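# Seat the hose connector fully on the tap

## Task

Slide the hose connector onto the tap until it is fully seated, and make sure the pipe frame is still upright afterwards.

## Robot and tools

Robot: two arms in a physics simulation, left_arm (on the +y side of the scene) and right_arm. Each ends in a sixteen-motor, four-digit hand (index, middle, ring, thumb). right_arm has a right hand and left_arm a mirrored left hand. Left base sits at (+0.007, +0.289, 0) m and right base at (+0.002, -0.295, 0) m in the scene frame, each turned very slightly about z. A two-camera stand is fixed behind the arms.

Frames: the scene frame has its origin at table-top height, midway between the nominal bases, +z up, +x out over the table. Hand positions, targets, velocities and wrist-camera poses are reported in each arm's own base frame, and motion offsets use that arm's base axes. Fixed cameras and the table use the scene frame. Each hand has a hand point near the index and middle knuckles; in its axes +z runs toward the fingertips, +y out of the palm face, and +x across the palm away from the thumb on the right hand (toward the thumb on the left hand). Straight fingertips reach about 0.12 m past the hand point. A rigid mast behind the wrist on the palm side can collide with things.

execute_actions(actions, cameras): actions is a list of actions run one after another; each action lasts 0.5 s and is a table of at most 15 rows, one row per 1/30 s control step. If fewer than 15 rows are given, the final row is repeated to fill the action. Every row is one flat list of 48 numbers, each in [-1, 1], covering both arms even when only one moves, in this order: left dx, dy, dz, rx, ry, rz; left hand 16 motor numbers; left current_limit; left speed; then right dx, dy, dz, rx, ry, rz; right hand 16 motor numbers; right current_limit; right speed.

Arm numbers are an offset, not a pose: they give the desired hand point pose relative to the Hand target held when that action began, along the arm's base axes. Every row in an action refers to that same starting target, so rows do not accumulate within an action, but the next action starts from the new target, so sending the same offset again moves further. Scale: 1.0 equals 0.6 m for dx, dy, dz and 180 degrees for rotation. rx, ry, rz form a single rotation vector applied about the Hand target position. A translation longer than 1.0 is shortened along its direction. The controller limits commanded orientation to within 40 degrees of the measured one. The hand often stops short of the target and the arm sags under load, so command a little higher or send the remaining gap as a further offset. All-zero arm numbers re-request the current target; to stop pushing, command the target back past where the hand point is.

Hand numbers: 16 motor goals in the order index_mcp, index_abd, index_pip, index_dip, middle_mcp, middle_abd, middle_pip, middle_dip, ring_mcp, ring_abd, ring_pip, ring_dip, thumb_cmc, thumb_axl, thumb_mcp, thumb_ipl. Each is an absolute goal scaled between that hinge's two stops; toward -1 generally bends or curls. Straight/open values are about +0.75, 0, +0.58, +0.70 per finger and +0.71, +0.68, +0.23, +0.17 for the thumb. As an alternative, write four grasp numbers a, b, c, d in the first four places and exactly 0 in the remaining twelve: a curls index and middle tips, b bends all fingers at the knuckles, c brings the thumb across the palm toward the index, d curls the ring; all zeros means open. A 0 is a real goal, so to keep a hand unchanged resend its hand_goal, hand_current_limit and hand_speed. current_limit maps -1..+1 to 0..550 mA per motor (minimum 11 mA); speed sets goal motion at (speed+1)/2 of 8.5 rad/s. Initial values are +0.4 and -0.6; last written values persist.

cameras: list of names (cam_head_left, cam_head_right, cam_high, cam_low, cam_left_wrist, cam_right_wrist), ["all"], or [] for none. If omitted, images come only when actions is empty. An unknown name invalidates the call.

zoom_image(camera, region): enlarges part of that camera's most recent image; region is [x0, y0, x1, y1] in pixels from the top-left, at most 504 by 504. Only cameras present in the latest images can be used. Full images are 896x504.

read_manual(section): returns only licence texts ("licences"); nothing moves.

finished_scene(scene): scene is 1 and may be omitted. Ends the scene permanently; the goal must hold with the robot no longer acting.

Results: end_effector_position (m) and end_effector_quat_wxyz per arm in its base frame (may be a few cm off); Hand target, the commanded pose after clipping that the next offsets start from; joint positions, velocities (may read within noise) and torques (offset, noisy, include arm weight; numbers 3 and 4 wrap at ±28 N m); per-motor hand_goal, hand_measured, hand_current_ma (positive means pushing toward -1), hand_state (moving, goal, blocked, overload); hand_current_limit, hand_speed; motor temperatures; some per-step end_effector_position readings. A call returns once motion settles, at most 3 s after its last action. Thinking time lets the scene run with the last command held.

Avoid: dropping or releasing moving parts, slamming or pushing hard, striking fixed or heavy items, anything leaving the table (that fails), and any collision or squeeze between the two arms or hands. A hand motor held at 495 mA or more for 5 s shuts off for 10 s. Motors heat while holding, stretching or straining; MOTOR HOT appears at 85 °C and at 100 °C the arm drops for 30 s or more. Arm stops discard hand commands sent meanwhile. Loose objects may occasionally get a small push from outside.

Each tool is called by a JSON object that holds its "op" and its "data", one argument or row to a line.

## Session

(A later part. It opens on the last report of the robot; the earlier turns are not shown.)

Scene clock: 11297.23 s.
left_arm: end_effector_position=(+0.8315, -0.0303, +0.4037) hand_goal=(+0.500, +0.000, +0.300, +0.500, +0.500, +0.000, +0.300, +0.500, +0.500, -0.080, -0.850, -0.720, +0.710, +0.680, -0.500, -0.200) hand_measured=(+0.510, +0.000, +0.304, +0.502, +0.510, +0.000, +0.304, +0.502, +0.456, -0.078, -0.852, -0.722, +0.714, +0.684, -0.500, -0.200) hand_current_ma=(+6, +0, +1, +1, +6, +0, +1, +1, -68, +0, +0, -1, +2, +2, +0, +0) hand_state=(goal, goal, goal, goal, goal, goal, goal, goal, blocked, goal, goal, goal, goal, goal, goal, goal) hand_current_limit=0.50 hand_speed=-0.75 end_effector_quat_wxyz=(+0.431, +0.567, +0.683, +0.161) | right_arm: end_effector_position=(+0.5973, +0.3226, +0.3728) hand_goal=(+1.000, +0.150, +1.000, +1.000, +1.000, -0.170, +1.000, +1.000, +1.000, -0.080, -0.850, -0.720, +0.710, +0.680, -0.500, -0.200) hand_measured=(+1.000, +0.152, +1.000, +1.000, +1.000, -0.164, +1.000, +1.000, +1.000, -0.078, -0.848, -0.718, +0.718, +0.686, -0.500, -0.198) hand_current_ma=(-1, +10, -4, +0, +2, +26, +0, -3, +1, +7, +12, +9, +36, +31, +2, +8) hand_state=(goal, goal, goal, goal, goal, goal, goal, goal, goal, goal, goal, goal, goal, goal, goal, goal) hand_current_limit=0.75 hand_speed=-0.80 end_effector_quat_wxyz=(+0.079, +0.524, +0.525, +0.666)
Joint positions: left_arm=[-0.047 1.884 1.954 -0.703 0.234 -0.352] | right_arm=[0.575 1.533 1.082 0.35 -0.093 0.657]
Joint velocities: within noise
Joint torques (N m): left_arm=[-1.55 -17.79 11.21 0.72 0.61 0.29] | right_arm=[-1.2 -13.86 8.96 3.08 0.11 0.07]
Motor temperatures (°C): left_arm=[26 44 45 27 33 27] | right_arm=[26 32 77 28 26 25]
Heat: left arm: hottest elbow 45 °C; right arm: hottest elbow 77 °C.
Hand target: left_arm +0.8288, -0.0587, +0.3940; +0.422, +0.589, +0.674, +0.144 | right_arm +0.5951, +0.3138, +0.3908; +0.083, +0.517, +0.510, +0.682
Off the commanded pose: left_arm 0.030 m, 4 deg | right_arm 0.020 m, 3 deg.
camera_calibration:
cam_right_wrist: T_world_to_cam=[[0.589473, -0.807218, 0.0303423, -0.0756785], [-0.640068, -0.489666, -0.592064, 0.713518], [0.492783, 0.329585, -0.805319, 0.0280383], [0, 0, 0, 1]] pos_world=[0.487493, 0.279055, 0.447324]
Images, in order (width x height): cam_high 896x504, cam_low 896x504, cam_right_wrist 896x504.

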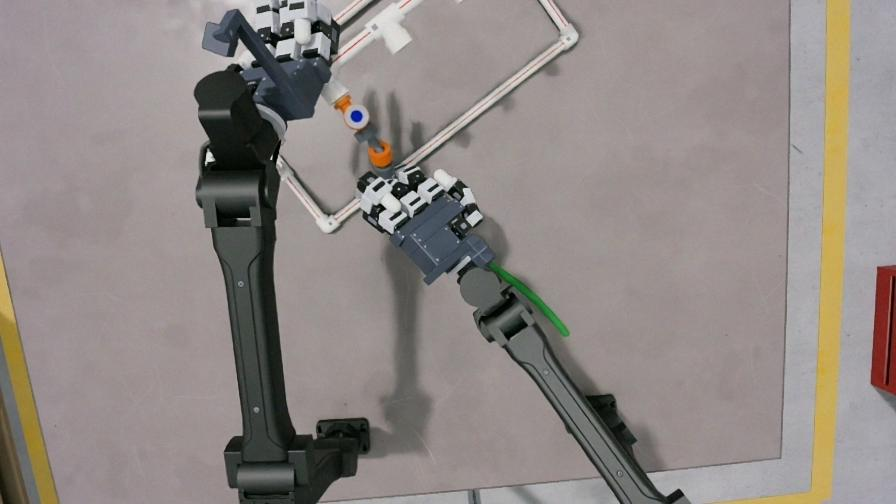

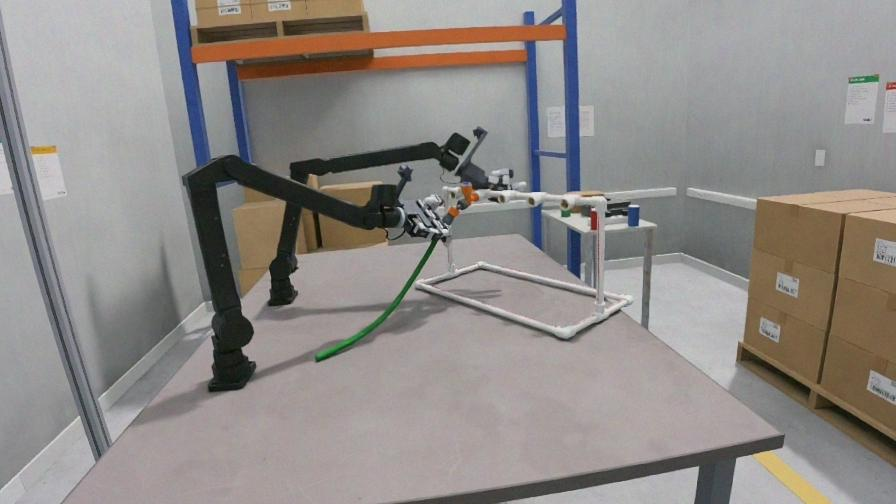

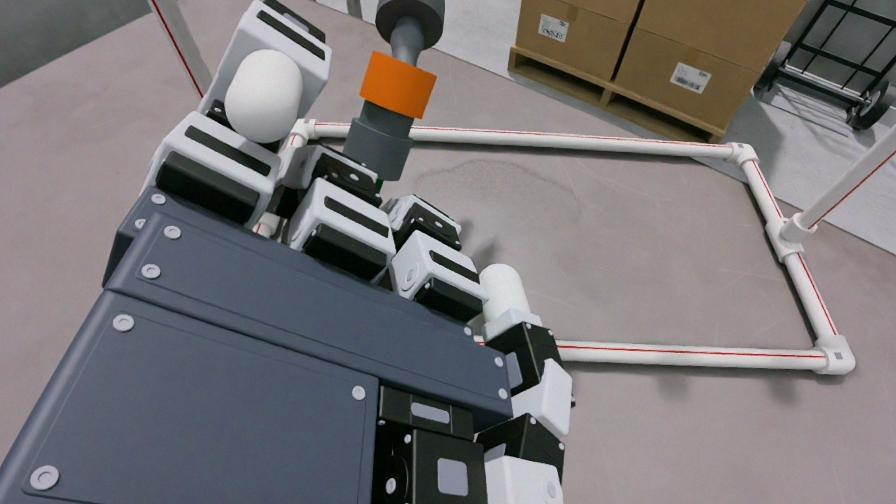

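{"op": "execute_actions", "data": {
  "actions": [
    [[0,0,0,0,0,0,0.5,0.0,0.3,0.5,0.5,0.0,0.3,0.5,0.5,-0.08,-0.85,-0.72,0.71,0.68,-0.5,-0.2,0.5,-0.75,0.025,0.025,0.03,0,0,0,1.0,0.05,1.0,1.0,1.0,-0.08,1.0,1.0,1.0,-0.08,-0.85,-0.72,0.71,0.68,-0.5,-0.2,0.75,-0.8]],
    [[0,0,0,0,0,0,0.5,0.0,0.3,0.5,0.5,0.0,0.3,0.5,0.5,-0.08,-0.85,-0.72,0.71,0.68,-0.5,-0.2,0.5,-0.75,0.01,0.01,0.01,0,0,0,1.0,-0.30,1.0,1.0,1.0,0.30,1.0,1.0,1.0,-0.08,-0.85,-0.72,0.71,0.68,-0.5,-0.2,0.75,-0.8]]
  ],
  "cameras": ["cam_right_wrist","cam_low","cam_high"]
}}

{"op": "zoom_image", "data": {
  "camera": "cam_right_wrist",
  "region": [300, 0, 480, 180]
}}

{"op": "zoom_image", "data": {
  "camera": "cam_low",
  "region": [390, 160, 510, 260]
}}

{"op": "zoom_image", "data": {
  "camera": "cam_high",
  "region": [320, 80, 440, 200]
}}

Scene clock: 11314.67 s.
left_arm: end_effector_position=(+0.8315, -0.0303, +0.4037) hand_goal=(+0.500, +0.000, +0.300, +0.500, +0.500, +0.000, +0.300, +0.500, +0.500, -0.080, -0.850, -0.720, +0.710, +0.680, -0.500, -0.200) hand_measured=(+0.510, +0.000, +0.304, +0.502, +0.510, +0.000, +0.304, +0.502, +0.456, -0.078, -0.852, -0.722, +0.714, +0.684, -0.500, -0.200) hand_current_ma=(+6, +0, +1, +1, +6, +0, +1, +1, -68, +0, +0, -1, +2, +2, +0, +0) hand_state=(goal, goal, goal, goal, goal, goal, goal, goal, blocked, goal, goal, goal, goal, goal, goal, goal) hand_current_limit=0.50 hand_speed=-0.75 end_effector_quat_wxyz=(+0.431, +0.567, +0.683, +0.161) | right_arm: end_effector_position=(+0.5963, +0.3334, +0.3779) hand_goal=(+1.000, -0.300, +1.000, +1.000, +1.000, +0.300, +1.000, +1.000, +1.000, -0.080, -0.850, -0.720, +0.710, +0.680, -0.500, -0.200) hand_measured=(+1.000, +0.064, +1.000, +1.000, +1.000, -0.040, +0.998, +1.000, +1.000, -0.078, -0.848, -0.718, +0.718, +0.686, -0.500, -0.198) hand_current_ma=(+0, +481, +0, +0, +1, -481, -7, -3, +1, +7, +12, +9, +35, +31, +2, +8) hand_state=(goal, blocked, goal, goal, goal, blocked, goal, goal, goal, goal, goal, goal, goal, goal, goal, goal) hand_current_limit=0.75 hand_speed=-0.80 end_effector_quat_wxyz=(+0.074, +0.524, +0.531, +0.661)
Joint positions: left_arm=[-0.047 1.884 1.954 -0.703 0.234 -0.352] | right_arm=[0.59 1.533 1.107 0.311 -0.09 0.657]
Joint torques (N m): left_arm=[-1.61 -17.96 11.15 0.72 0.62 0.3] | right_arm=[-1.38 -11.34 15.1 1.84 0.47 0.07]
Motor temperatures (°C): left_arm=[26 45 45 27 32 27] | right_arm=[26 33 73 28 25 25]
Heat: left arm: hottest shoulder 45 °C; right arm: hottest elbow 73 °C.
Hand target: left_arm +0.8288, -0.0587, +0.3940; +0.422, +0.589, +0.674, +0.144 | right_arm +0.6161, +0.3348, +0.4149; +0.083, +0.517, +0.510, +0.682
Off the commanded pose: left_arm 0.030 m, 4 deg | right_arm 0.042 m, 4 deg.
Step readings (end_effector_position of left_arm | right_arm):
0: (+0.8315, -0.0303, +0.4037) | (+0.5973, +0.3226, +0.3728)
1: (+0.8315, -0.0303, +0.4037) | (+0.5973, +0.3226, +0.3728)
2: (+0.8315, -0.0303, +0.4037) | (+0.5974, +0.3224, +0.3728)
4: (+0.8315, -0.0303, +0.4037) | (+0.5974, +0.3222, +0.3727)
8: (+0.8315, -0.0303, +0.4037) | (+0.5977, +0.3226, +0.3723)
15: (+0.8315, -0.0303, +0.4037) | (+0.5980, +0.3235, +0.3723)
16: (+0.8315, -0.0303, +0.4037) | (+0.5981, +0.3235, +0.3725)
17: (+0.8315, -0.0303, +0.4037) | (+0.5982, +0.3236, +0.3727)
19: (+0.8315, -0.0303, +0.4037) | (+0.5981, +0.3257, +0.3738)
23: (+0.8315, -0.0303, +0.4037) | (+0.5962, +0.3325, +0.3774)
30: (+0.8315, -0.0303, +0.4037) | (+0.5962, +0.3334, +0.3778)
camera_calibration:
cam_right_wrist: T_world_to_cam=[[0.599651, -0.799707, 0.029796, -0.074865], [-0.640846, -0.502164, -0.580644, 0.721531], [0.479308, 0.329089, -0.813612, 0.0403765], [0, 0, 0, 1]] pos_world=[0.48793, 0.28917, 0.454035]
Images, in order (width x height): cam_high 896x504, cam_low 896x504, cam_right_wrist 896x504.

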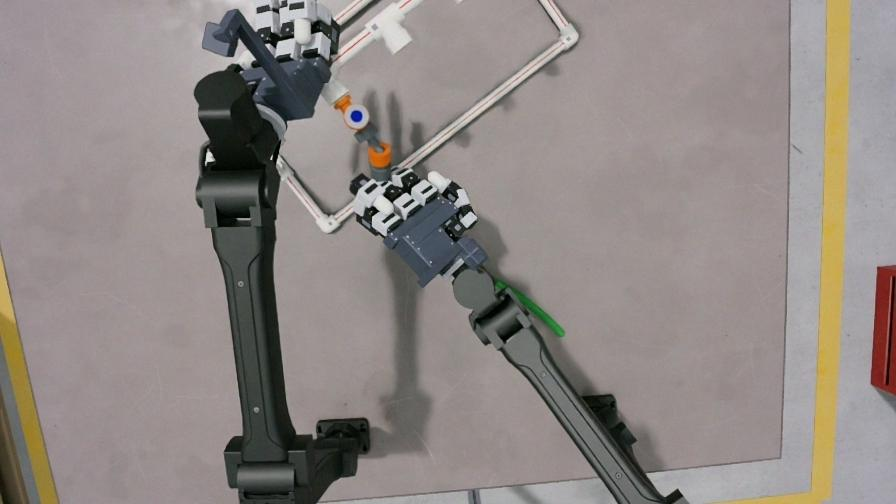

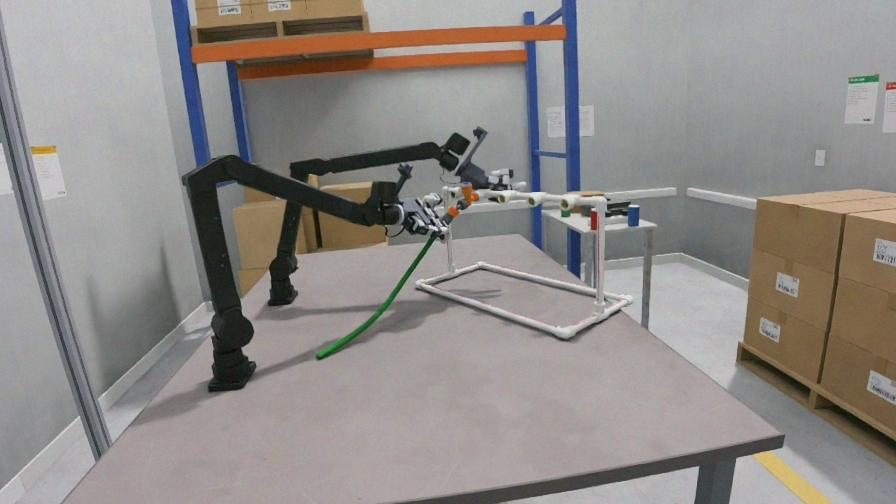

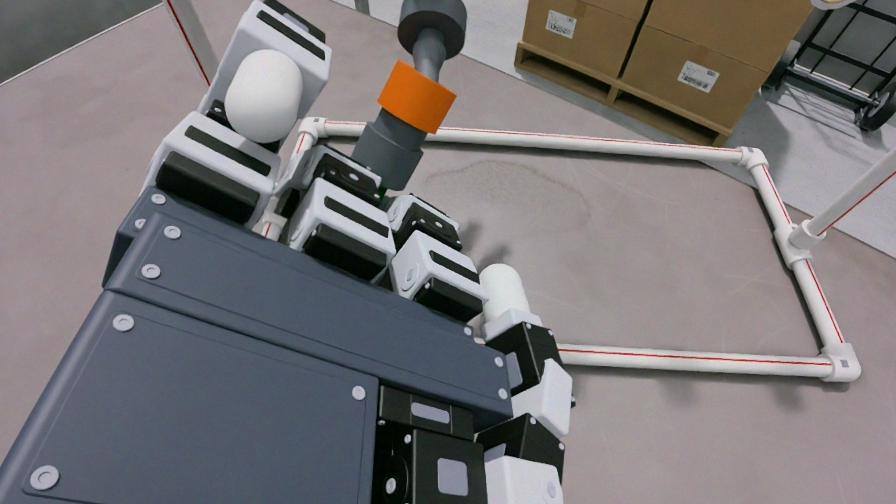

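Scaled by 2.800.

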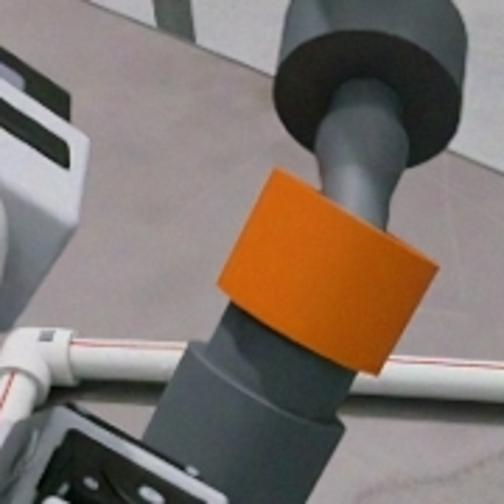

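Scaled by 4.200.

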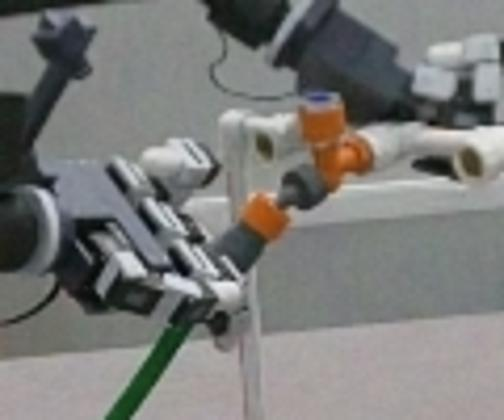

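Scaled by 4.200.

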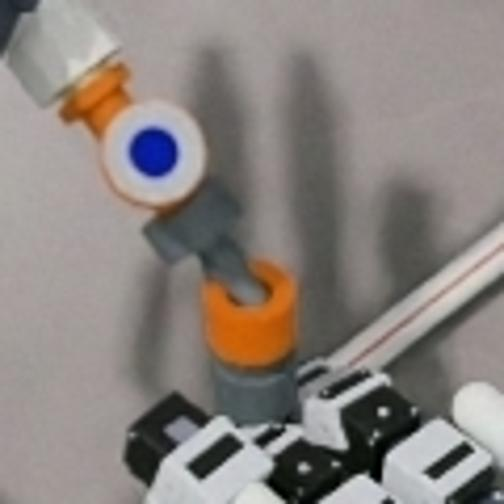

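{"op": "execute_actions", "data": {
  "actions": [
    [[0.06,0.0,0.11,0.033,0.025,-0.027,0.5,0.0,0.3,0.5,0.5,0.0,0.3,0.5,0.5,-0.08,-0.85,-0.72,0.71,0.68,-0.5,-0.2,0.5,-0.75,0.0,0.0,0.0,0,0,0,1.0,-0.30,1.0,1.0,1.0,0.30,1.0,1.0,1.0,-0.08,-0.85,-0.72,0.71,0.68,-0.5,-0.2,0.75,-0.8]],
    [[0.0,0.0,0.0,0.033,0.025,-0.027,0.5,0.0,0.3,0.5,0.5,0.0,0.3,0.5,0.5,-0.08,-0.85,-0.72,0.71,0.68,-0.5,-0.2,0.5,-0.75,0.0395,0.0087,-0.0017,0.0172,-0.0286,0.0667,1.0,-0.30,1.0,1.0,1.0,0.30,1.0,1.0,1.0,-0.08,-0.85,-0.72,0.71,0.68,-0.5,-0.2,0.75,-0.8]]
  ],
  "cameras": ["cam_right_wrist","cam_low","cam_high"]
}}

{"op": "zoom_image", "data": {
  "camera": "cam_right_wrist",
  "region": [300, 0, 480, 180]
}}

{"op": "zoom_image", "data": {
  "camera": "cam_low",
  "region": [390, 160, 510, 260]
}}

{"op": "zoom_image", "data": {
  "camera": "cam_high",
  "region": [320, 80, 440, 200]
}}

Scene clock: 11588.40 s.
left_arm: end_effector_position=(+0.8629, -0.0609, +0.4270) hand_goal=(+0.500, +0.000, +0.300, +0.500, +0.500, +0.000, +0.300, +0.500, +0.500, -0.080, -0.850, -0.720, +0.710, +0.680, -0.500, -0.200) hand_measured=(+0.510, +0.000, +0.304, +0.502, +0.510, +0.000, +0.304, +0.502, +0.502, -0.078, -0.852, -0.722, +0.714, +0.684, -0.500, -0.200) hand_current_ma=(+6, +0, +1, +1, +6, +0, +1, +1, +1, +0, +0, -1, +2, +2, +0, +0) hand_state=(goal, goal, goal, goal, goal, goal, goal, goal, goal, goal, goal, goal, goal, goal, goal, goal) hand_current_limit=0.50 hand_speed=-0.75 end_effector_quat_wxyz=(+0.320, +0.685, +0.642, +0.127) | right_arm: end_effector_position=(+0.6167, +0.3417, +0.3710) hand_goal=(+1.000, -0.300, +1.000, +1.000, +1.000, +0.300, +1.000, +1.000, +1.000, -0.080, -0.850, -0.720, +0.710, +0.680, -0.500, -0.200) hand_measured=(+1.000, +0.060, +1.000, +1.000, +1.000, -0.008, +0.992, +1.000, +1.000, -0.078, -0.848, -0.718, +0.716, +0.686, -0.500, -0.198) hand_current_ma=(+0, +481, +0, -4, +1, -481, -34, -1, +1, +7, +12, +9, +35, +31, +5, +8) hand_state=(goal, blocked, goal, goal, goal, blocked, goal, goal, goal, goal, goal, goal, goal, goal, goal, goal) hand_current_limit=0.75 hand_speed=-0.80 end_effector_quat_wxyz=(+0.005, +0.452, +0.561, +0.693)
Joint positions: left_arm=[-0.053 2.271 2.81 -1.445 0.246 -0.074] | right_arm=[0.508 1.608 1.123 0.443 -0.378 0.655]
Joint torques (N m): left_arm=[0.91 -20.37 15.08 1.36 0.1 0.27] | right_arm=[-1.85 -11.87 14.83 3.14 0.11 0.08]
Motor temperatures (°C): left_arm=[26 46 46 27 30 27] | right_arm=[26 33 81 27 25 25]
Heat: left arm: hottest shoulder 46 °C; right arm: hottest elbow 81 °C.
Hand target: left_arm +0.8648, -0.0586, +0.4602; +0.315, +0.694, +0.634, +0.130 | right_arm +0.6397, +0.3400, +0.4137; +0.020, +0.432, +0.538, +0.723
Off the commanded pose: left_arm 0.033 m, 1 deg | right_arm 0.049 m, 5 deg.
Step readings (end_effector_position of left_arm | right_arm):
0: (+0.8315, -0.0303, +0.4037) | (+0.5963, +0.3334, +0.3778)
1: (+0.8315, -0.0303, +0.4038) | (+0.5963, +0.3334, +0.3778)
2: (+0.8314, -0.0304, +0.4052) | (+0.5963, +0.3334, +0.3778)
4: (+0.8357, -0.0332, +0.4072) | (+0.5963, +0.3334, +0.3778)
8: (+0.8466, -0.0430, +0.4101) | (+0.5963, +0.3335, +0.3781)
15: (+0.8568, -0.0501, +0.4124) | (+0.5963, +0.3334, +0.3781)
16: (+0.8575, -0.0505, +0.4131) | (+0.5960, +0.3344, +0.3780)
17: (+0.8578, -0.0513, +0.4138) | (+0.5957, +0.3383, +0.3780)
19: (+0.8582, -0.0534, +0.4158) | (+0.5974, +0.3451, +0.3789)
23: (+0.8589, -0.0568, +0.4208) | (+0.6104, +0.3400, +0.3710)
30: (+0.8614, -0.0599, +0.4272) | (+0.6165, +0.3412, +0.3710)
camera_calibration:
cam_right_wrist: T_world_to_cam=[[0.749202, -0.661908, 0.0239561, -0.217438], [-0.496844, -0.585551, -0.640528, 0.696699], [0.437998, 0.467983, -0.767561, -0.0168079], [0, 0, 0, 1]] pos_world=[0.516418, 0.271895, 0.438563]
Images, in order (width x height): cam_high 896x504, cam_low 896x504, cam_right_wrist 896x504.

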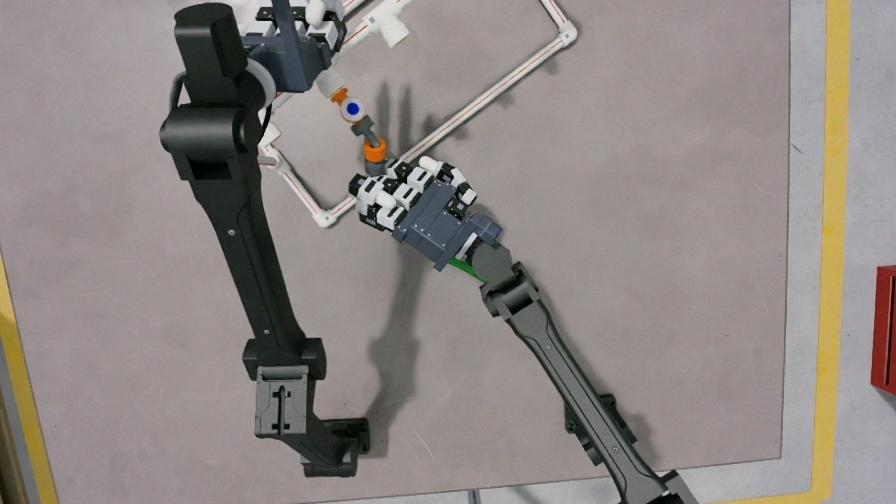

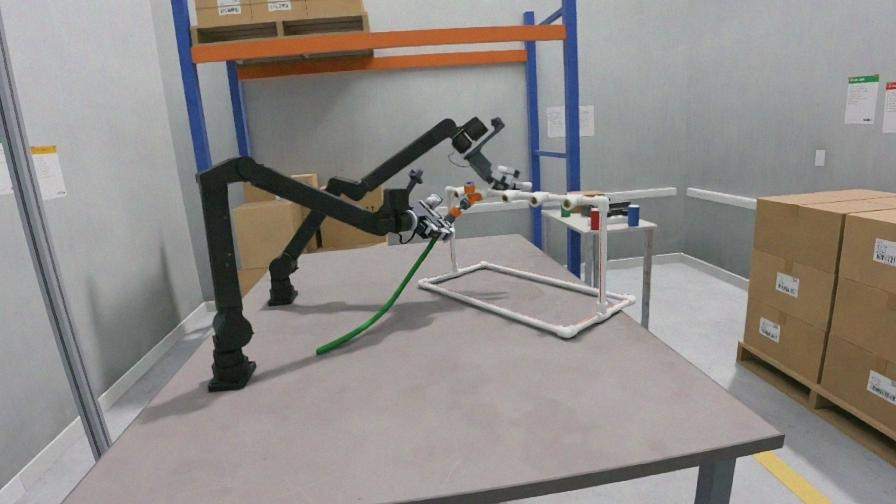

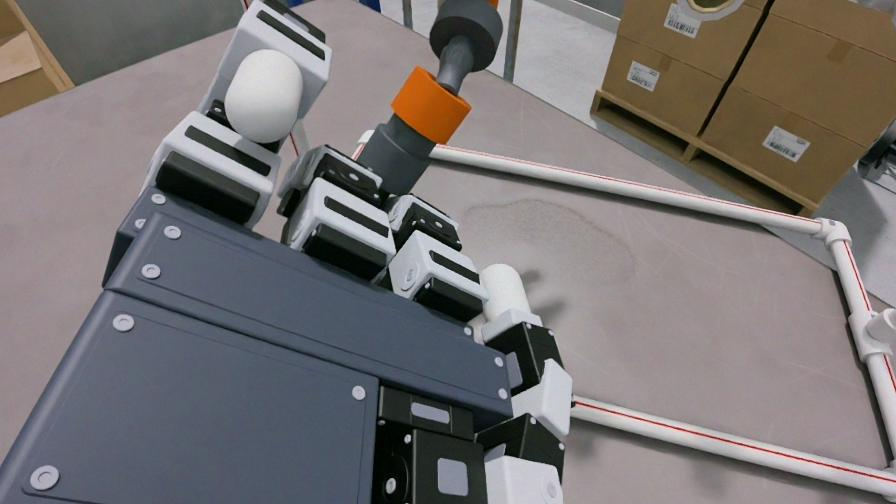

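Scaled by 2.800.

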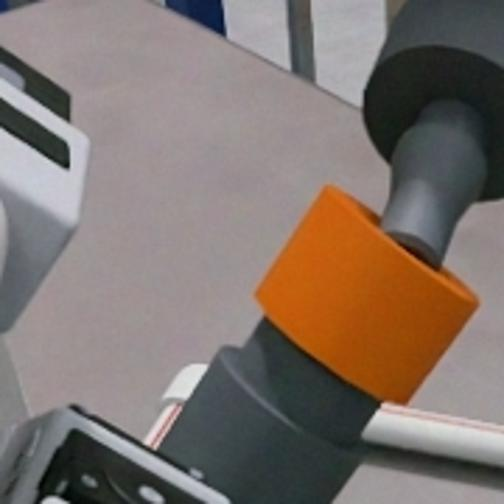

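Scaled by 4.200.

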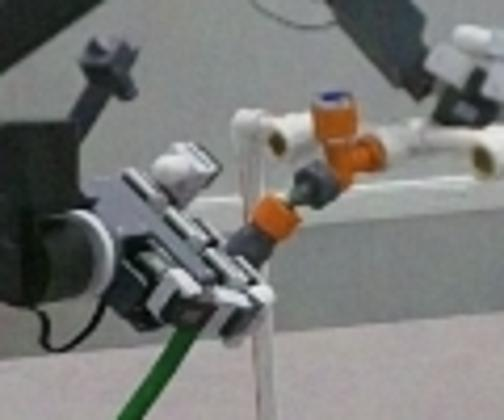

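Scaled by 4.200.

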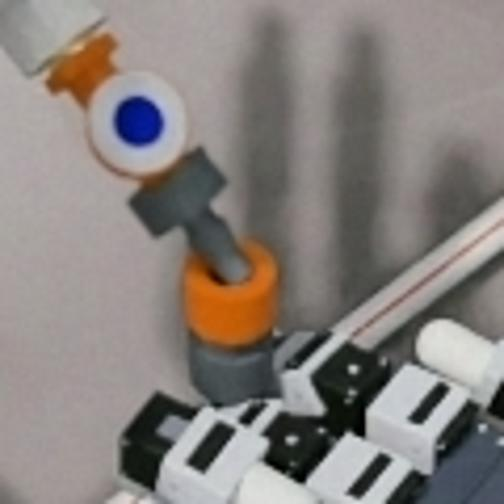

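{"op": "execute_actions", "data": {
  "actions": [
    [[0,0,0,0,0,0,0.5,0.0,0.3,0.5,0.5,0.0,0.3,0.5,0.5,-0.08,-0.85,-0.72,0.71,0.68,-0.5,-0.2,0.5,-0.75,0.01,-0.04,-0.01,0,0,0,1.0,-0.30,1.0,1.0,1.0,0.30,1.0,1.0,1.0,-0.08,-0.85,-0.72,0.71,0.68,-0.5,-0.2,0.75,-0.8]]
  ],
  "cameras": ["cam_right_wrist","cam_low","cam_high"]
}}

{"op": "zoom_image", "data": {
  "camera": "cam_right_wrist",
  "region": [320, 0, 500, 180]
}}

{"op": "zoom_image", "data": {
  "camera": "cam_low",
  "region": [390, 160, 510, 260]
}}

{"op": "zoom_image", "data": {
  "camera": "cam_high",
  "region": [320, 80, 440, 200]
}}

Scene clock: 11715.43 s.
left_arm: end_effector_position=(+0.8653, -0.0612, +0.4280) hand_goal=(+0.500, +0.000, +0.300, +0.500, +0.500, +0.000, +0.300, +0.500, +0.500, -0.080, -0.850, -0.720, +0.710, +0.680, -0.500, -0.200) hand_measured=(+0.510, +0.000, +0.304, +0.502, +0.510, +0.000, +0.304, +0.502, +0.502, -0.078, -0.852, -0.722, +0.714, +0.684, -0.500, -0.200) hand_current_ma=(+6, +0, +1, +1, +6, +0, +1, +1, +0, +0, +0, -1, +2, +2, +0, +0) hand_state=(goal, goal, goal, goal, goal, goal, goal, goal, goal, goal, goal, goal, goal, goal, goal, goal) hand_current_limit=0.50 hand_speed=-0.75 end_effector_quat_wxyz=(+0.321, +0.685, +0.641, +0.129) | right_arm: end_effector_position=(+0.6231, +0.3295, +0.3734) hand_goal=(+1.000, -0.300, +1.000, +1.000, +1.000, +0.300, +1.000, +1.000, +1.000, -0.080, -0.850, -0.720, +0.710, +0.680, -0.500, -0.200) hand_measured=(+1.000, +0.060, +1.000, +1.000, +1.000, -0.008, +1.000, +1.000, +1.000, -0.078, -0.848, -0.718, +0.716, +0.686, -0.500, -0.198) hand_current_ma=(+1, +481, +0, -4, +1, -481, +0, -1, +1, +7, +12, +9, +34, +31, +5, +8) hand_state=(goal, blocked, goal, goal, goal, blocked, goal, goal, goal, goal, goal, goal, goal, goal, goal, goal) hand_current_limit=0.75 hand_speed=-0.80 end_effector_quat_wxyz=(-0.001, +0.443, +0.563, +0.698)
Joint positions: left_arm=[-0.053 2.297 2.859 -1.463 0.246 -0.072] | right_arm=[0.474 1.611 1.123 0.46 -0.432 0.656]
Joint torques (N m): left_arm=[1.14 -20.54 14.98 1.59 0.09 0.22] | right_arm=[-2.67 -12.22 13.37 3.21 0.44 0.1]
Motor temperatures (°C): left_arm=[26 51 60 27 29 27] | right_arm=[26 33 85 28 25 25]
Heat: left arm: hottest elbow 60 °C; right arm: hottest elbow 85 °C. Fold the right arm in close to its base, or ease its load, before you think long.
Hand target: left_arm +0.8648, -0.0586, +0.4602; +0.315, +0.694, +0.634, +0.130 | right_arm +0.6458, +0.3160, +0.4076; +0.020, +0.432, +0.538, +0.723
Off the commanded pose: left_arm 0.032 m, 1 deg | right_arm 0.043 m, 5 deg.
MOTOR HOT: joint 3 (elbow) of the right arm reports 85 °C; the controller stops that arm at 100 °C. To cool a motor, set the load down, stop pushing, or move to a pose that needs little force.
elbow stopped short (left arm): the move would have taken joint 3 (elbow) straighter than the controller allows.
Step readings (end_effector_position of left_arm | right_arm):
0: (+0.8629, -0.0609, +0.4270) | (+0.6167, +0.3417, +0.3710)
1: (+0.8629, -0.0609, +0.4271) | (+0.6167, +0.3418, +0.3711)
2: (+0.8628, -0.0609, +0.4272) | (+0.6167, +0.3418, +0.3712)
4: (+0.8633, -0.0610, +0.4281) | (+0.6176, +0.3398, +0.3722)
8: (+0.8646, -0.0611, +0.4282) | (+0.6218, +0.3315, +0.3734)
15: (+0.8653, -0.0612, +0.4280) | (+0.6230, +0.3294, +0.3735)
camera_calibration:
cam_right_wrist: T_world_to_cam=[[0.761898, -0.64719, 0.0256343, -0.243753], [-0.478744, -0.58937, -0.650728, 0.688001], [0.436253, 0.483516, -0.758878, -0.019365], [0, 0, 0, 1]] pos_world=[0.523539, 0.257096, 0.439254]
Images, in order (width x height): cam_high 896x504, cam_low 896x504, cam_right_wrist 896x504.

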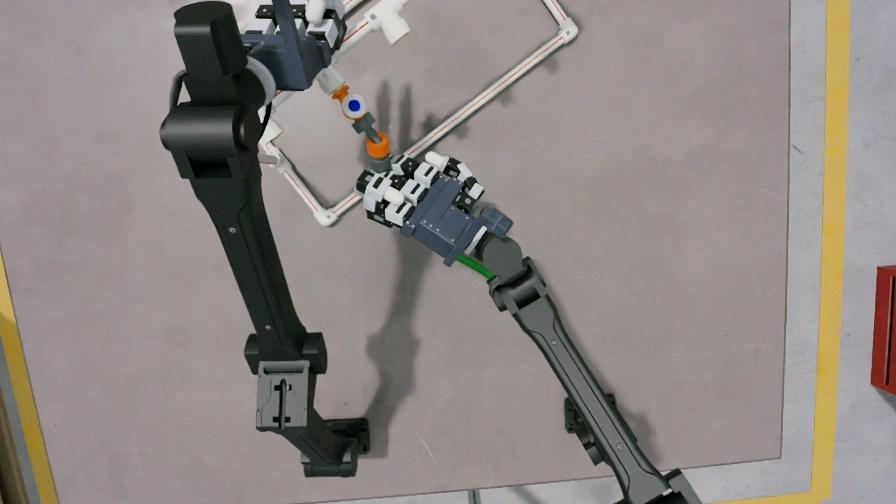

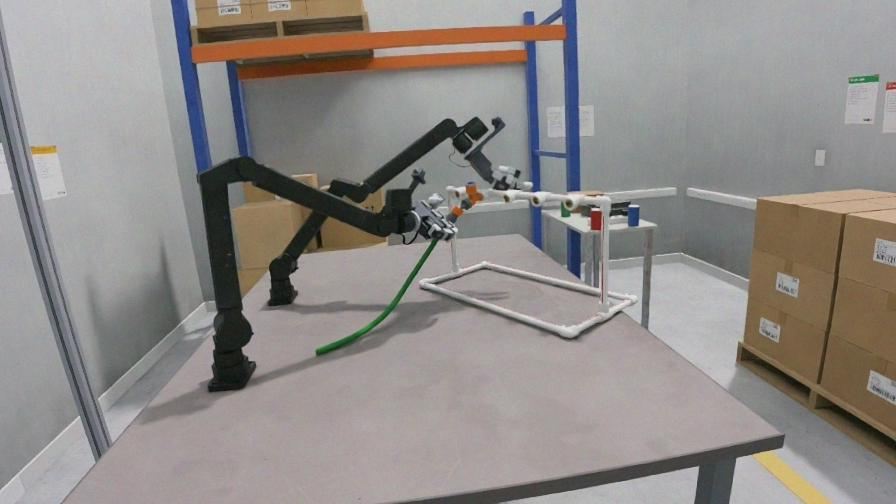

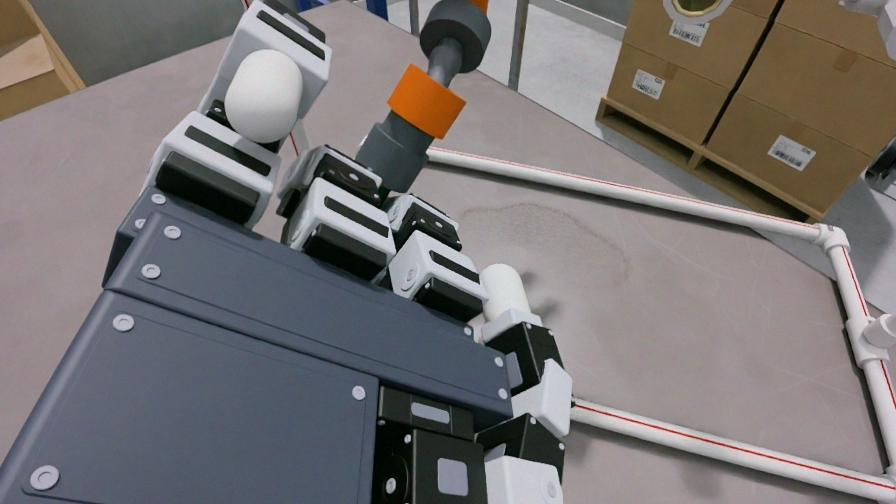

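Scaled by 2.800.

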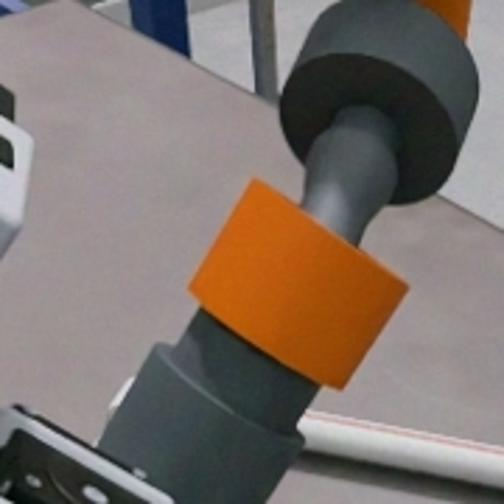

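Scaled by 4.200.

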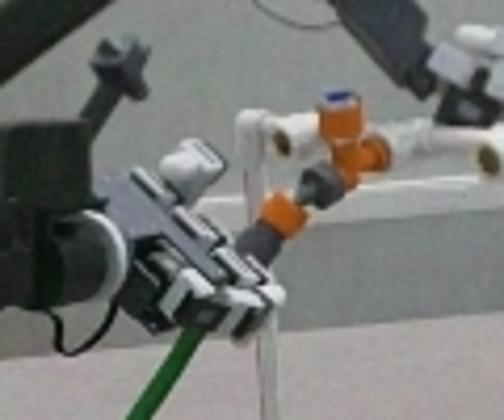

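Scaled by 4.200.

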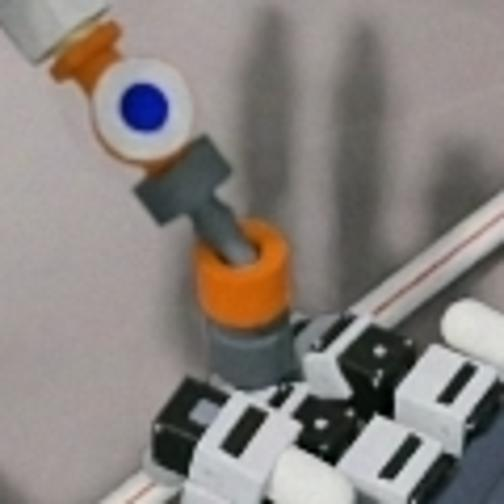

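{"op": "execute_actions", "data": {
  "actions": [
    [[0,0,0,0,0,0,0.5,0.0,0.3,0.5,0.5,0.0,0.3,0.5,0.5,-0.08,-0.85,-0.72,0.71,0.68,-0.5,-0.2,0.5,-0.75,-0.06,-0.015,-0.04,0,0,0,1.0,-0.30,1.0,1.0,1.0,0.30,1.0,1.0,1.0,-0.08,-0.85,-0.72,0.71,0.68,-0.5,-0.2,0.75,-0.8]],
    [[0,0,0,0,0,0,0.5,0.0,0.3,0.5,0.5,0.0,0.3,0.5,0.5,-0.08,-0.85,-0.72,0.71,0.68,-0.5,-0.2,0.5,-0.75,-0.07,-0.025,-0.015,0,0,0,1.0,-0.30,1.0,1.0,1.0,0.30,1.0,1.0,1.0,-0.08,-0.85,-0.72,0.71,0.68,-0.5,-0.2,0.75,-0.8]]
  ],
  "cameras": ["cam_right_wrist","cam_low","cam_high"]
}}

{"op": "zoom_image", "data": {
  "camera": "cam_right_wrist",
  "region": [320, 0, 500, 180]
}}

Scene clock: 11779.10 s.
left_arm: end_effector_position=(+0.8655, -0.0611, +0.4277) hand_goal=(+0.500, +0.000, +0.300, +0.500, +0.500, +0.000, +0.300, +0.500, +0.500, -0.080, -0.850, -0.720, +0.710, +0.680, -0.500, -0.200) hand_measured=(+0.510, +0.000, +0.304, +0.502, +0.510, +0.000, +0.304, +0.502, +0.502, -0.078, -0.852, -0.722, +0.714, +0.684, -0.500, -0.200) hand_current_ma=(+6, +0, +1, +1, +6, +0, +1, +1, +1, +0, +0, -1, +2, +2, +0, +0) hand_state=(goal, goal, goal, goal, goal, goal, goal, goal, goal, goal, goal, goal, goal, goal, goal, goal) hand_current_limit=0.50 hand_speed=-0.75 end_effector_quat_wxyz=(+0.321, +0.685, +0.641, +0.129) | right_arm: end_effector_position=(+0.5751, +0.2962, +0.3504) hand_goal=(+1.000, -0.300, +1.000, +1.000, +1.000, +0.300, +1.000, +1.000, +1.000, -0.080, -0.850, -0.720, +0.710, +0.680, -0.500, -0.200) hand_measured=(+1.000, +0.060, +1.000, +1.000, +0.992, -0.008, +0.998, +1.000, +1.000, -0.078, -0.848, -0.718, +0.716, +0.686, -0.500, -0.198) hand_current_ma=(+1, +481, +0, -4, -42, -481, -12, -1, +1, +7, +12, +9, +34, +30, +5, +8) hand_state=(goal, blocked, goal, goal, goal, blocked, goal, goal, goal, goal, goal, goal, goal, goal, goal, goal) hand_current_limit=0.75 hand_speed=-0.80 end_effector_quat_wxyz=(+0.015, +0.447, +0.550, +0.705)
Joint positions: left_arm=[-0.053 2.298 2.859 -1.463 0.246 -0.072] | right_arm=[0.473 1.516 0.922 0.588 -0.395 0.659]
Joint torques (N m): left_arm=[0.79 -20.13 15.02 1.57 0.11 0.23] | right_arm=[-0.62 -13.45 8.31 3.03 0.07 0.06]
Motor temperatures (°C): left_arm=[26 44 56 27 28 27] | right_arm=[26 32 80 28 25 25]
Heat: left arm: hottest elbow 56 °C; right arm: hottest elbow 80 °C.
Hand target: left_arm +0.8648, -0.0587, +0.4601; +0.315, +0.694, +0.634, +0.130 | right_arm +0.5678, +0.2920, +0.3748; +0.020, +0.432, +0.538, +0.723
Off the commanded pose: left_arm 0.032 m, 1 deg | right_arm 0.026 m, 3 deg.
MOTOR HOT: cleared for the motors of the right arm.
elbow stopped short (left arm): the move would have taken joint 3 (elbow) straighter than the controller allows.
Step readings (end_effector_position of left_arm | right_arm):
0: (+0.8653, -0.0612, +0.4280) | (+0.6231, +0.3295, +0.3733)
1: (+0.8653, -0.0612, +0.4280) | (+0.6231, +0.3295, +0.3735)
2: (+0.8653, -0.0612, +0.4280) | (+0.6229, +0.3294, +0.3746)
4: (+0.8654, -0.0611, +0.4280) | (+0.6209, +0.3275, +0.3729)
8: (+0.8655, -0.0611, +0.4277) | (+0.6159, +0.3226, +0.3688)
15: (+0.8655, -0.0611, +0.4277) | (+0.6133, +0.3184, +0.3591)
16: (+0.8655, -0.0611, +0.4277) | (+0.6132, +0.3180, +0.3581)
17: (+0.8655, -0.0611, +0.4277) | (+0.6119, +0.3167, +0.3574)
19: (+0.8655, -0.0611, +0.4277) | (+0.6036, +0.3113, +0.3533)
23: (+0.8655, -0.0611, +0.4277) | (+0.5841, +0.3011, +0.3441)
30: (+0.8655, -0.0611, +0.4277) | (+0.5760, +0.2968, +0.3499)
camera_calibration:
cam_right_wrist: T_world_to_cam=[[0.736384, -0.675809, 0.0319578, -0.207154], [-0.488584, -0.563864, -0.665839, 0.633838], [0.468, 0.4747, -0.74541, -0.0201343], [0, 0, 0, 1]] pos_world=[0.471651, 0.22696, 0.413646]
Images, in order (width x height): cam_high 896x504, cam_low 896x504, cam_right_wrist 896x504.

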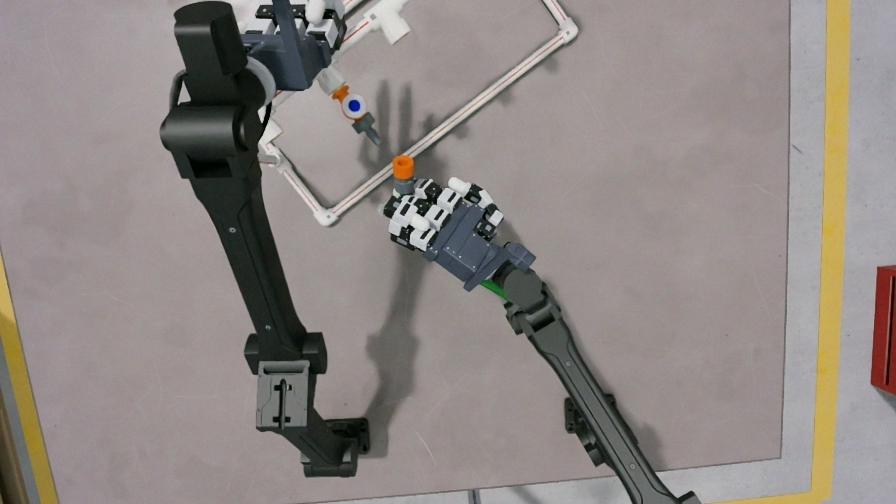

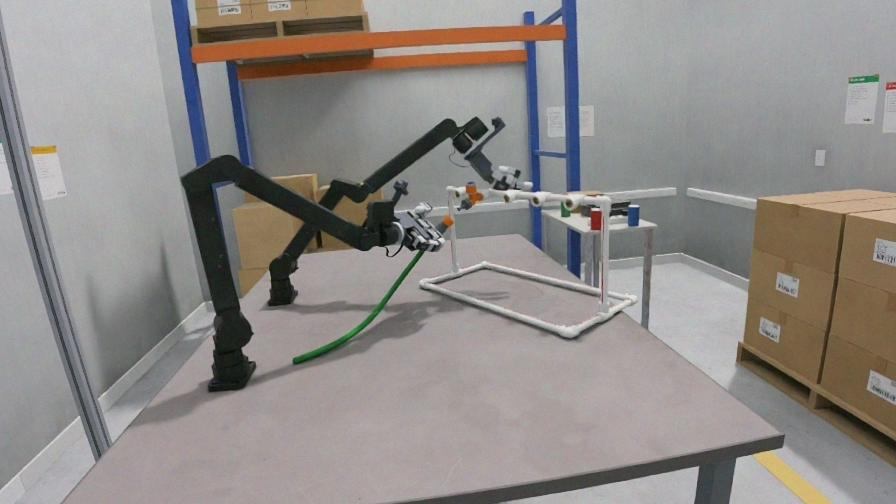

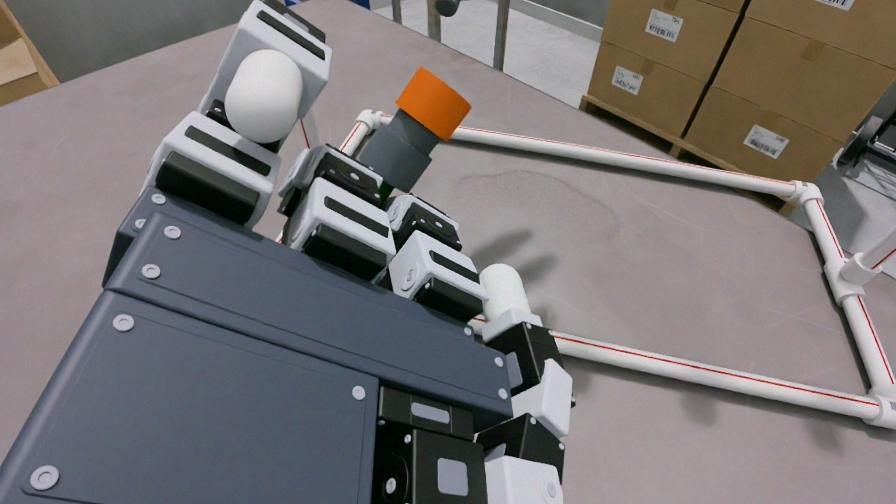

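Scaled by 2.800.

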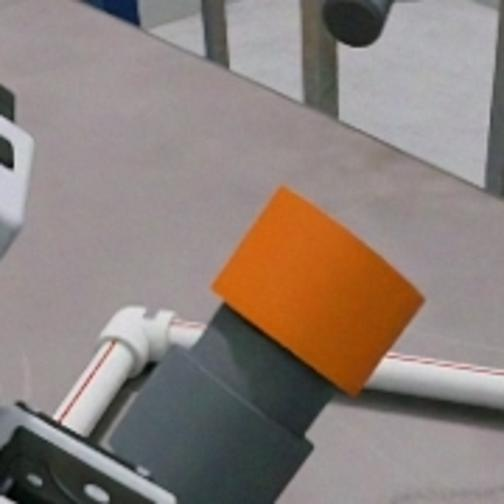

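{"op": "execute_actions", "data": {
  "actions": []
}}

Scene clock: 11818.57 s.
left_arm: end_effector_position=(+0.8655, -0.0611, +0.4277) hand_goal=(+0.500, +0.000, +0.300, +0.500, +0.500, +0.000, +0.300, +0.500, +0.500, -0.080, -0.850, -0.720, +0.710, +0.680, -0.500, -0.200) hand_measured=(+0.510, +0.000, +0.304, +0.502, +0.510, +0.000, +0.304, +0.502, +0.502, -0.078, -0.852, -0.722, +0.714, +0.684, -0.500, -0.200) hand_current_ma=(+6, +0, +1, +1, +6, +0, +1, +1, +1, +0, +0, -1, +2, +2, +0, +0) hand_state=(goal, goal, goal, goal, goal, goal, goal, goal, goal, goal, goal, goal, goal, goal, goal, goal) hand_current_limit=0.50 hand_speed=-0.75 end_effector_quat_wxyz=(+0.321, +0.685, +0.641, +0.129) | right_arm: end_effector_position=(+0.5751, +0.2962, +0.3504) hand_goal=(+1.000, -0.300, +1.000, +1.000, +1.000, +0.300, +1.000, +1.000, +1.000, -0.080, -0.850, -0.720, +0.710, +0.680, -0.500, -0.200) hand_measured=(+1.000, +0.060, +1.000, +1.000, +0.992, -0.008, +0.998, +1.000, +1.000, -0.078, -0.848, -0.718, +0.716, +0.686, -0.500, -0.198) hand_current_ma=(+1, +481, +0, -4, -42, -481, -12, -1, +1, +7, +12, +9, +34, +30, +5, +8) hand_state=(goal, blocked, goal, goal, goal, blocked, goal, goal, goal, goal, goal, goal, goal, goal, goal, goal) hand_current_limit=0.75 hand_speed=-0.80 end_effector_quat_wxyz=(+0.015, +0.447, +0.550, +0.705)
Joint positions: left_arm=[-0.053 2.298 2.859 -1.463 0.246 -0.072] | right_arm=[0.473 1.516 0.922 0.588 -0.395 0.659]
Joint velocities: within noise
Joint torques (N m): left_arm=[1.2 -20.31 14.98 1.54 0.09 0.2] | right_arm=[-0.62 -13.51 8.38 3.03 0.07 0.07]
Motor temperatures (°C): left_arm=[26 44 56 27 28 27] | right_arm=[26 33 71 28 25 25]
Heat: left arm: hottest elbow 56 °C; right arm: hottest elbow 71 °C.
Hand target: left_arm +0.8648, -0.0587, +0.4601; +0.315, +0.694, +0.634, +0.130 | right_arm +0.5678, +0.2920, +0.3748; +0.020, +0.432, +0.538, +0.723
Off the commanded pose: left_arm 0.032 m, 1 deg | right_arm 0.026 m, 3 deg.
camera_calibration:
cam_left_wrist: T_world_to_cam=[[-0.618704, -0.768049, -0.165243, 0.523754], [-0.785032, 0.612569, 0.0921055, 0.633703], [0.0304811, 0.186707, -0.981943, 0.533343], [0, 0, 0, 1]] pos_world=[0.80527, -0.085497, 0.551891]
cam_right_wrist: T_world_to_cam=[[0.736384, -0.675809, 0.0319578, -0.207154], [-0.488584, -0.563864, -0.665839, 0.633838], [0.468, 0.4747, -0.74541, -0.0201343], [0, 0, 0, 1]] pos_world=[0.471651, 0.22696, 0.413646]

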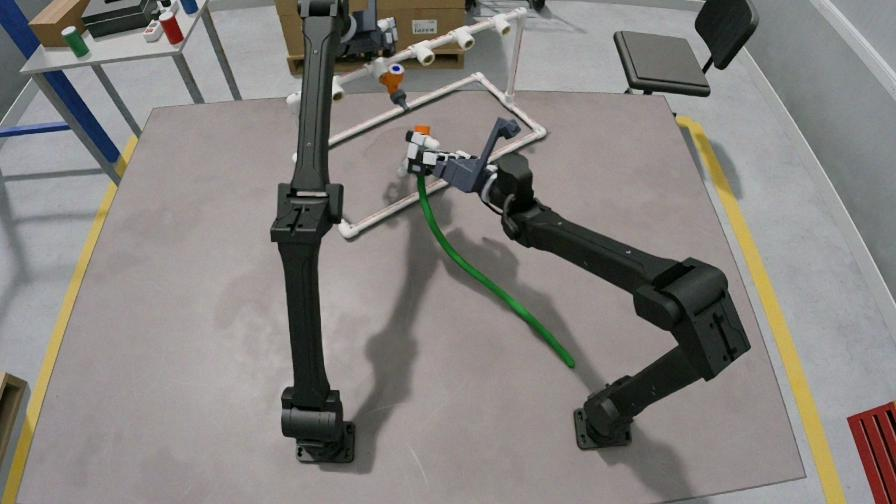

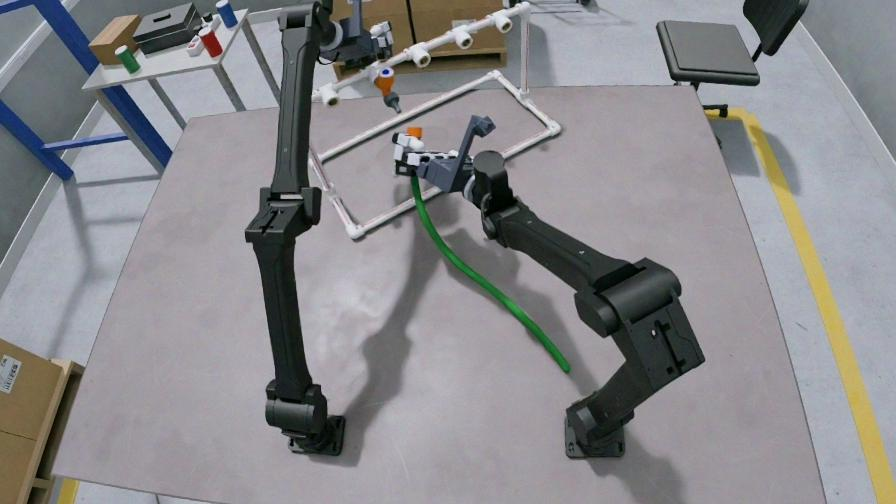

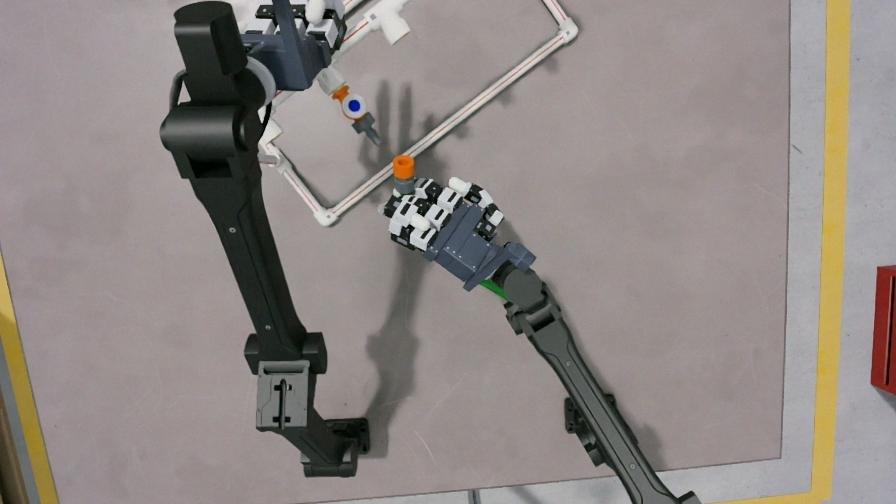

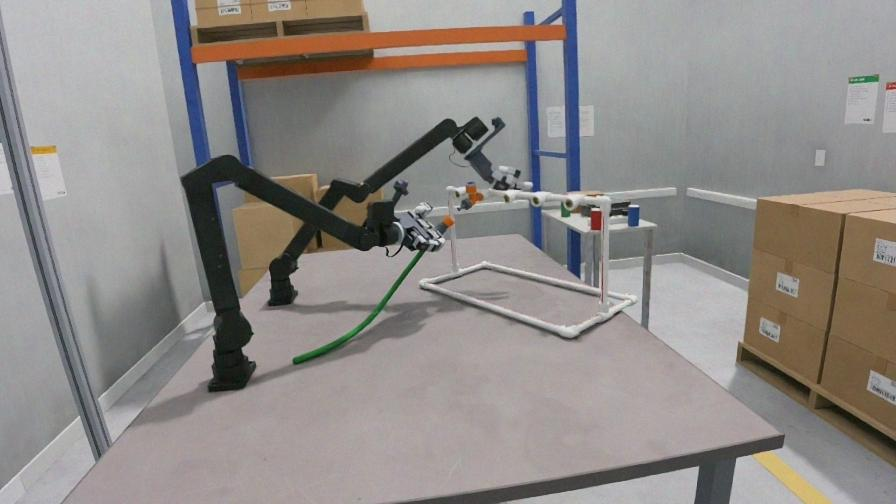

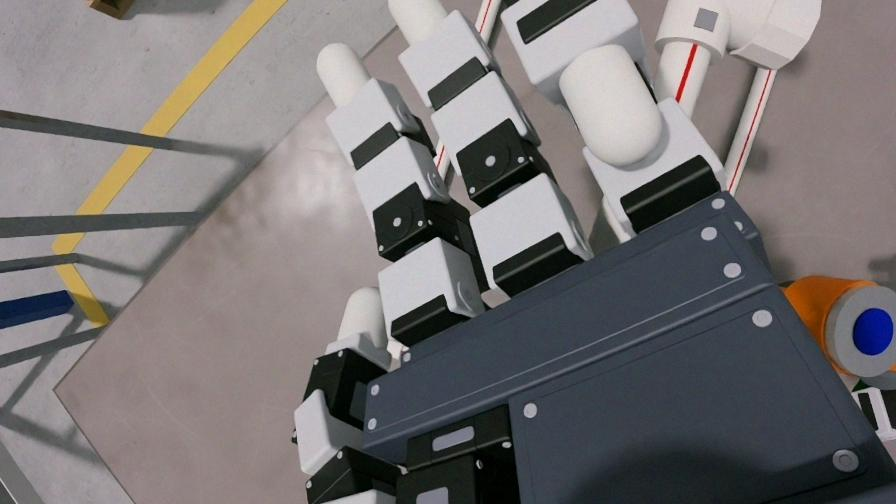

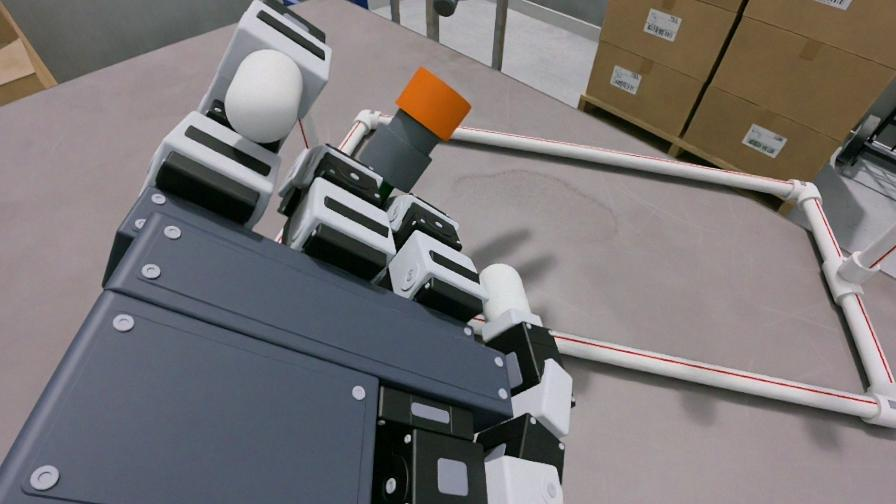

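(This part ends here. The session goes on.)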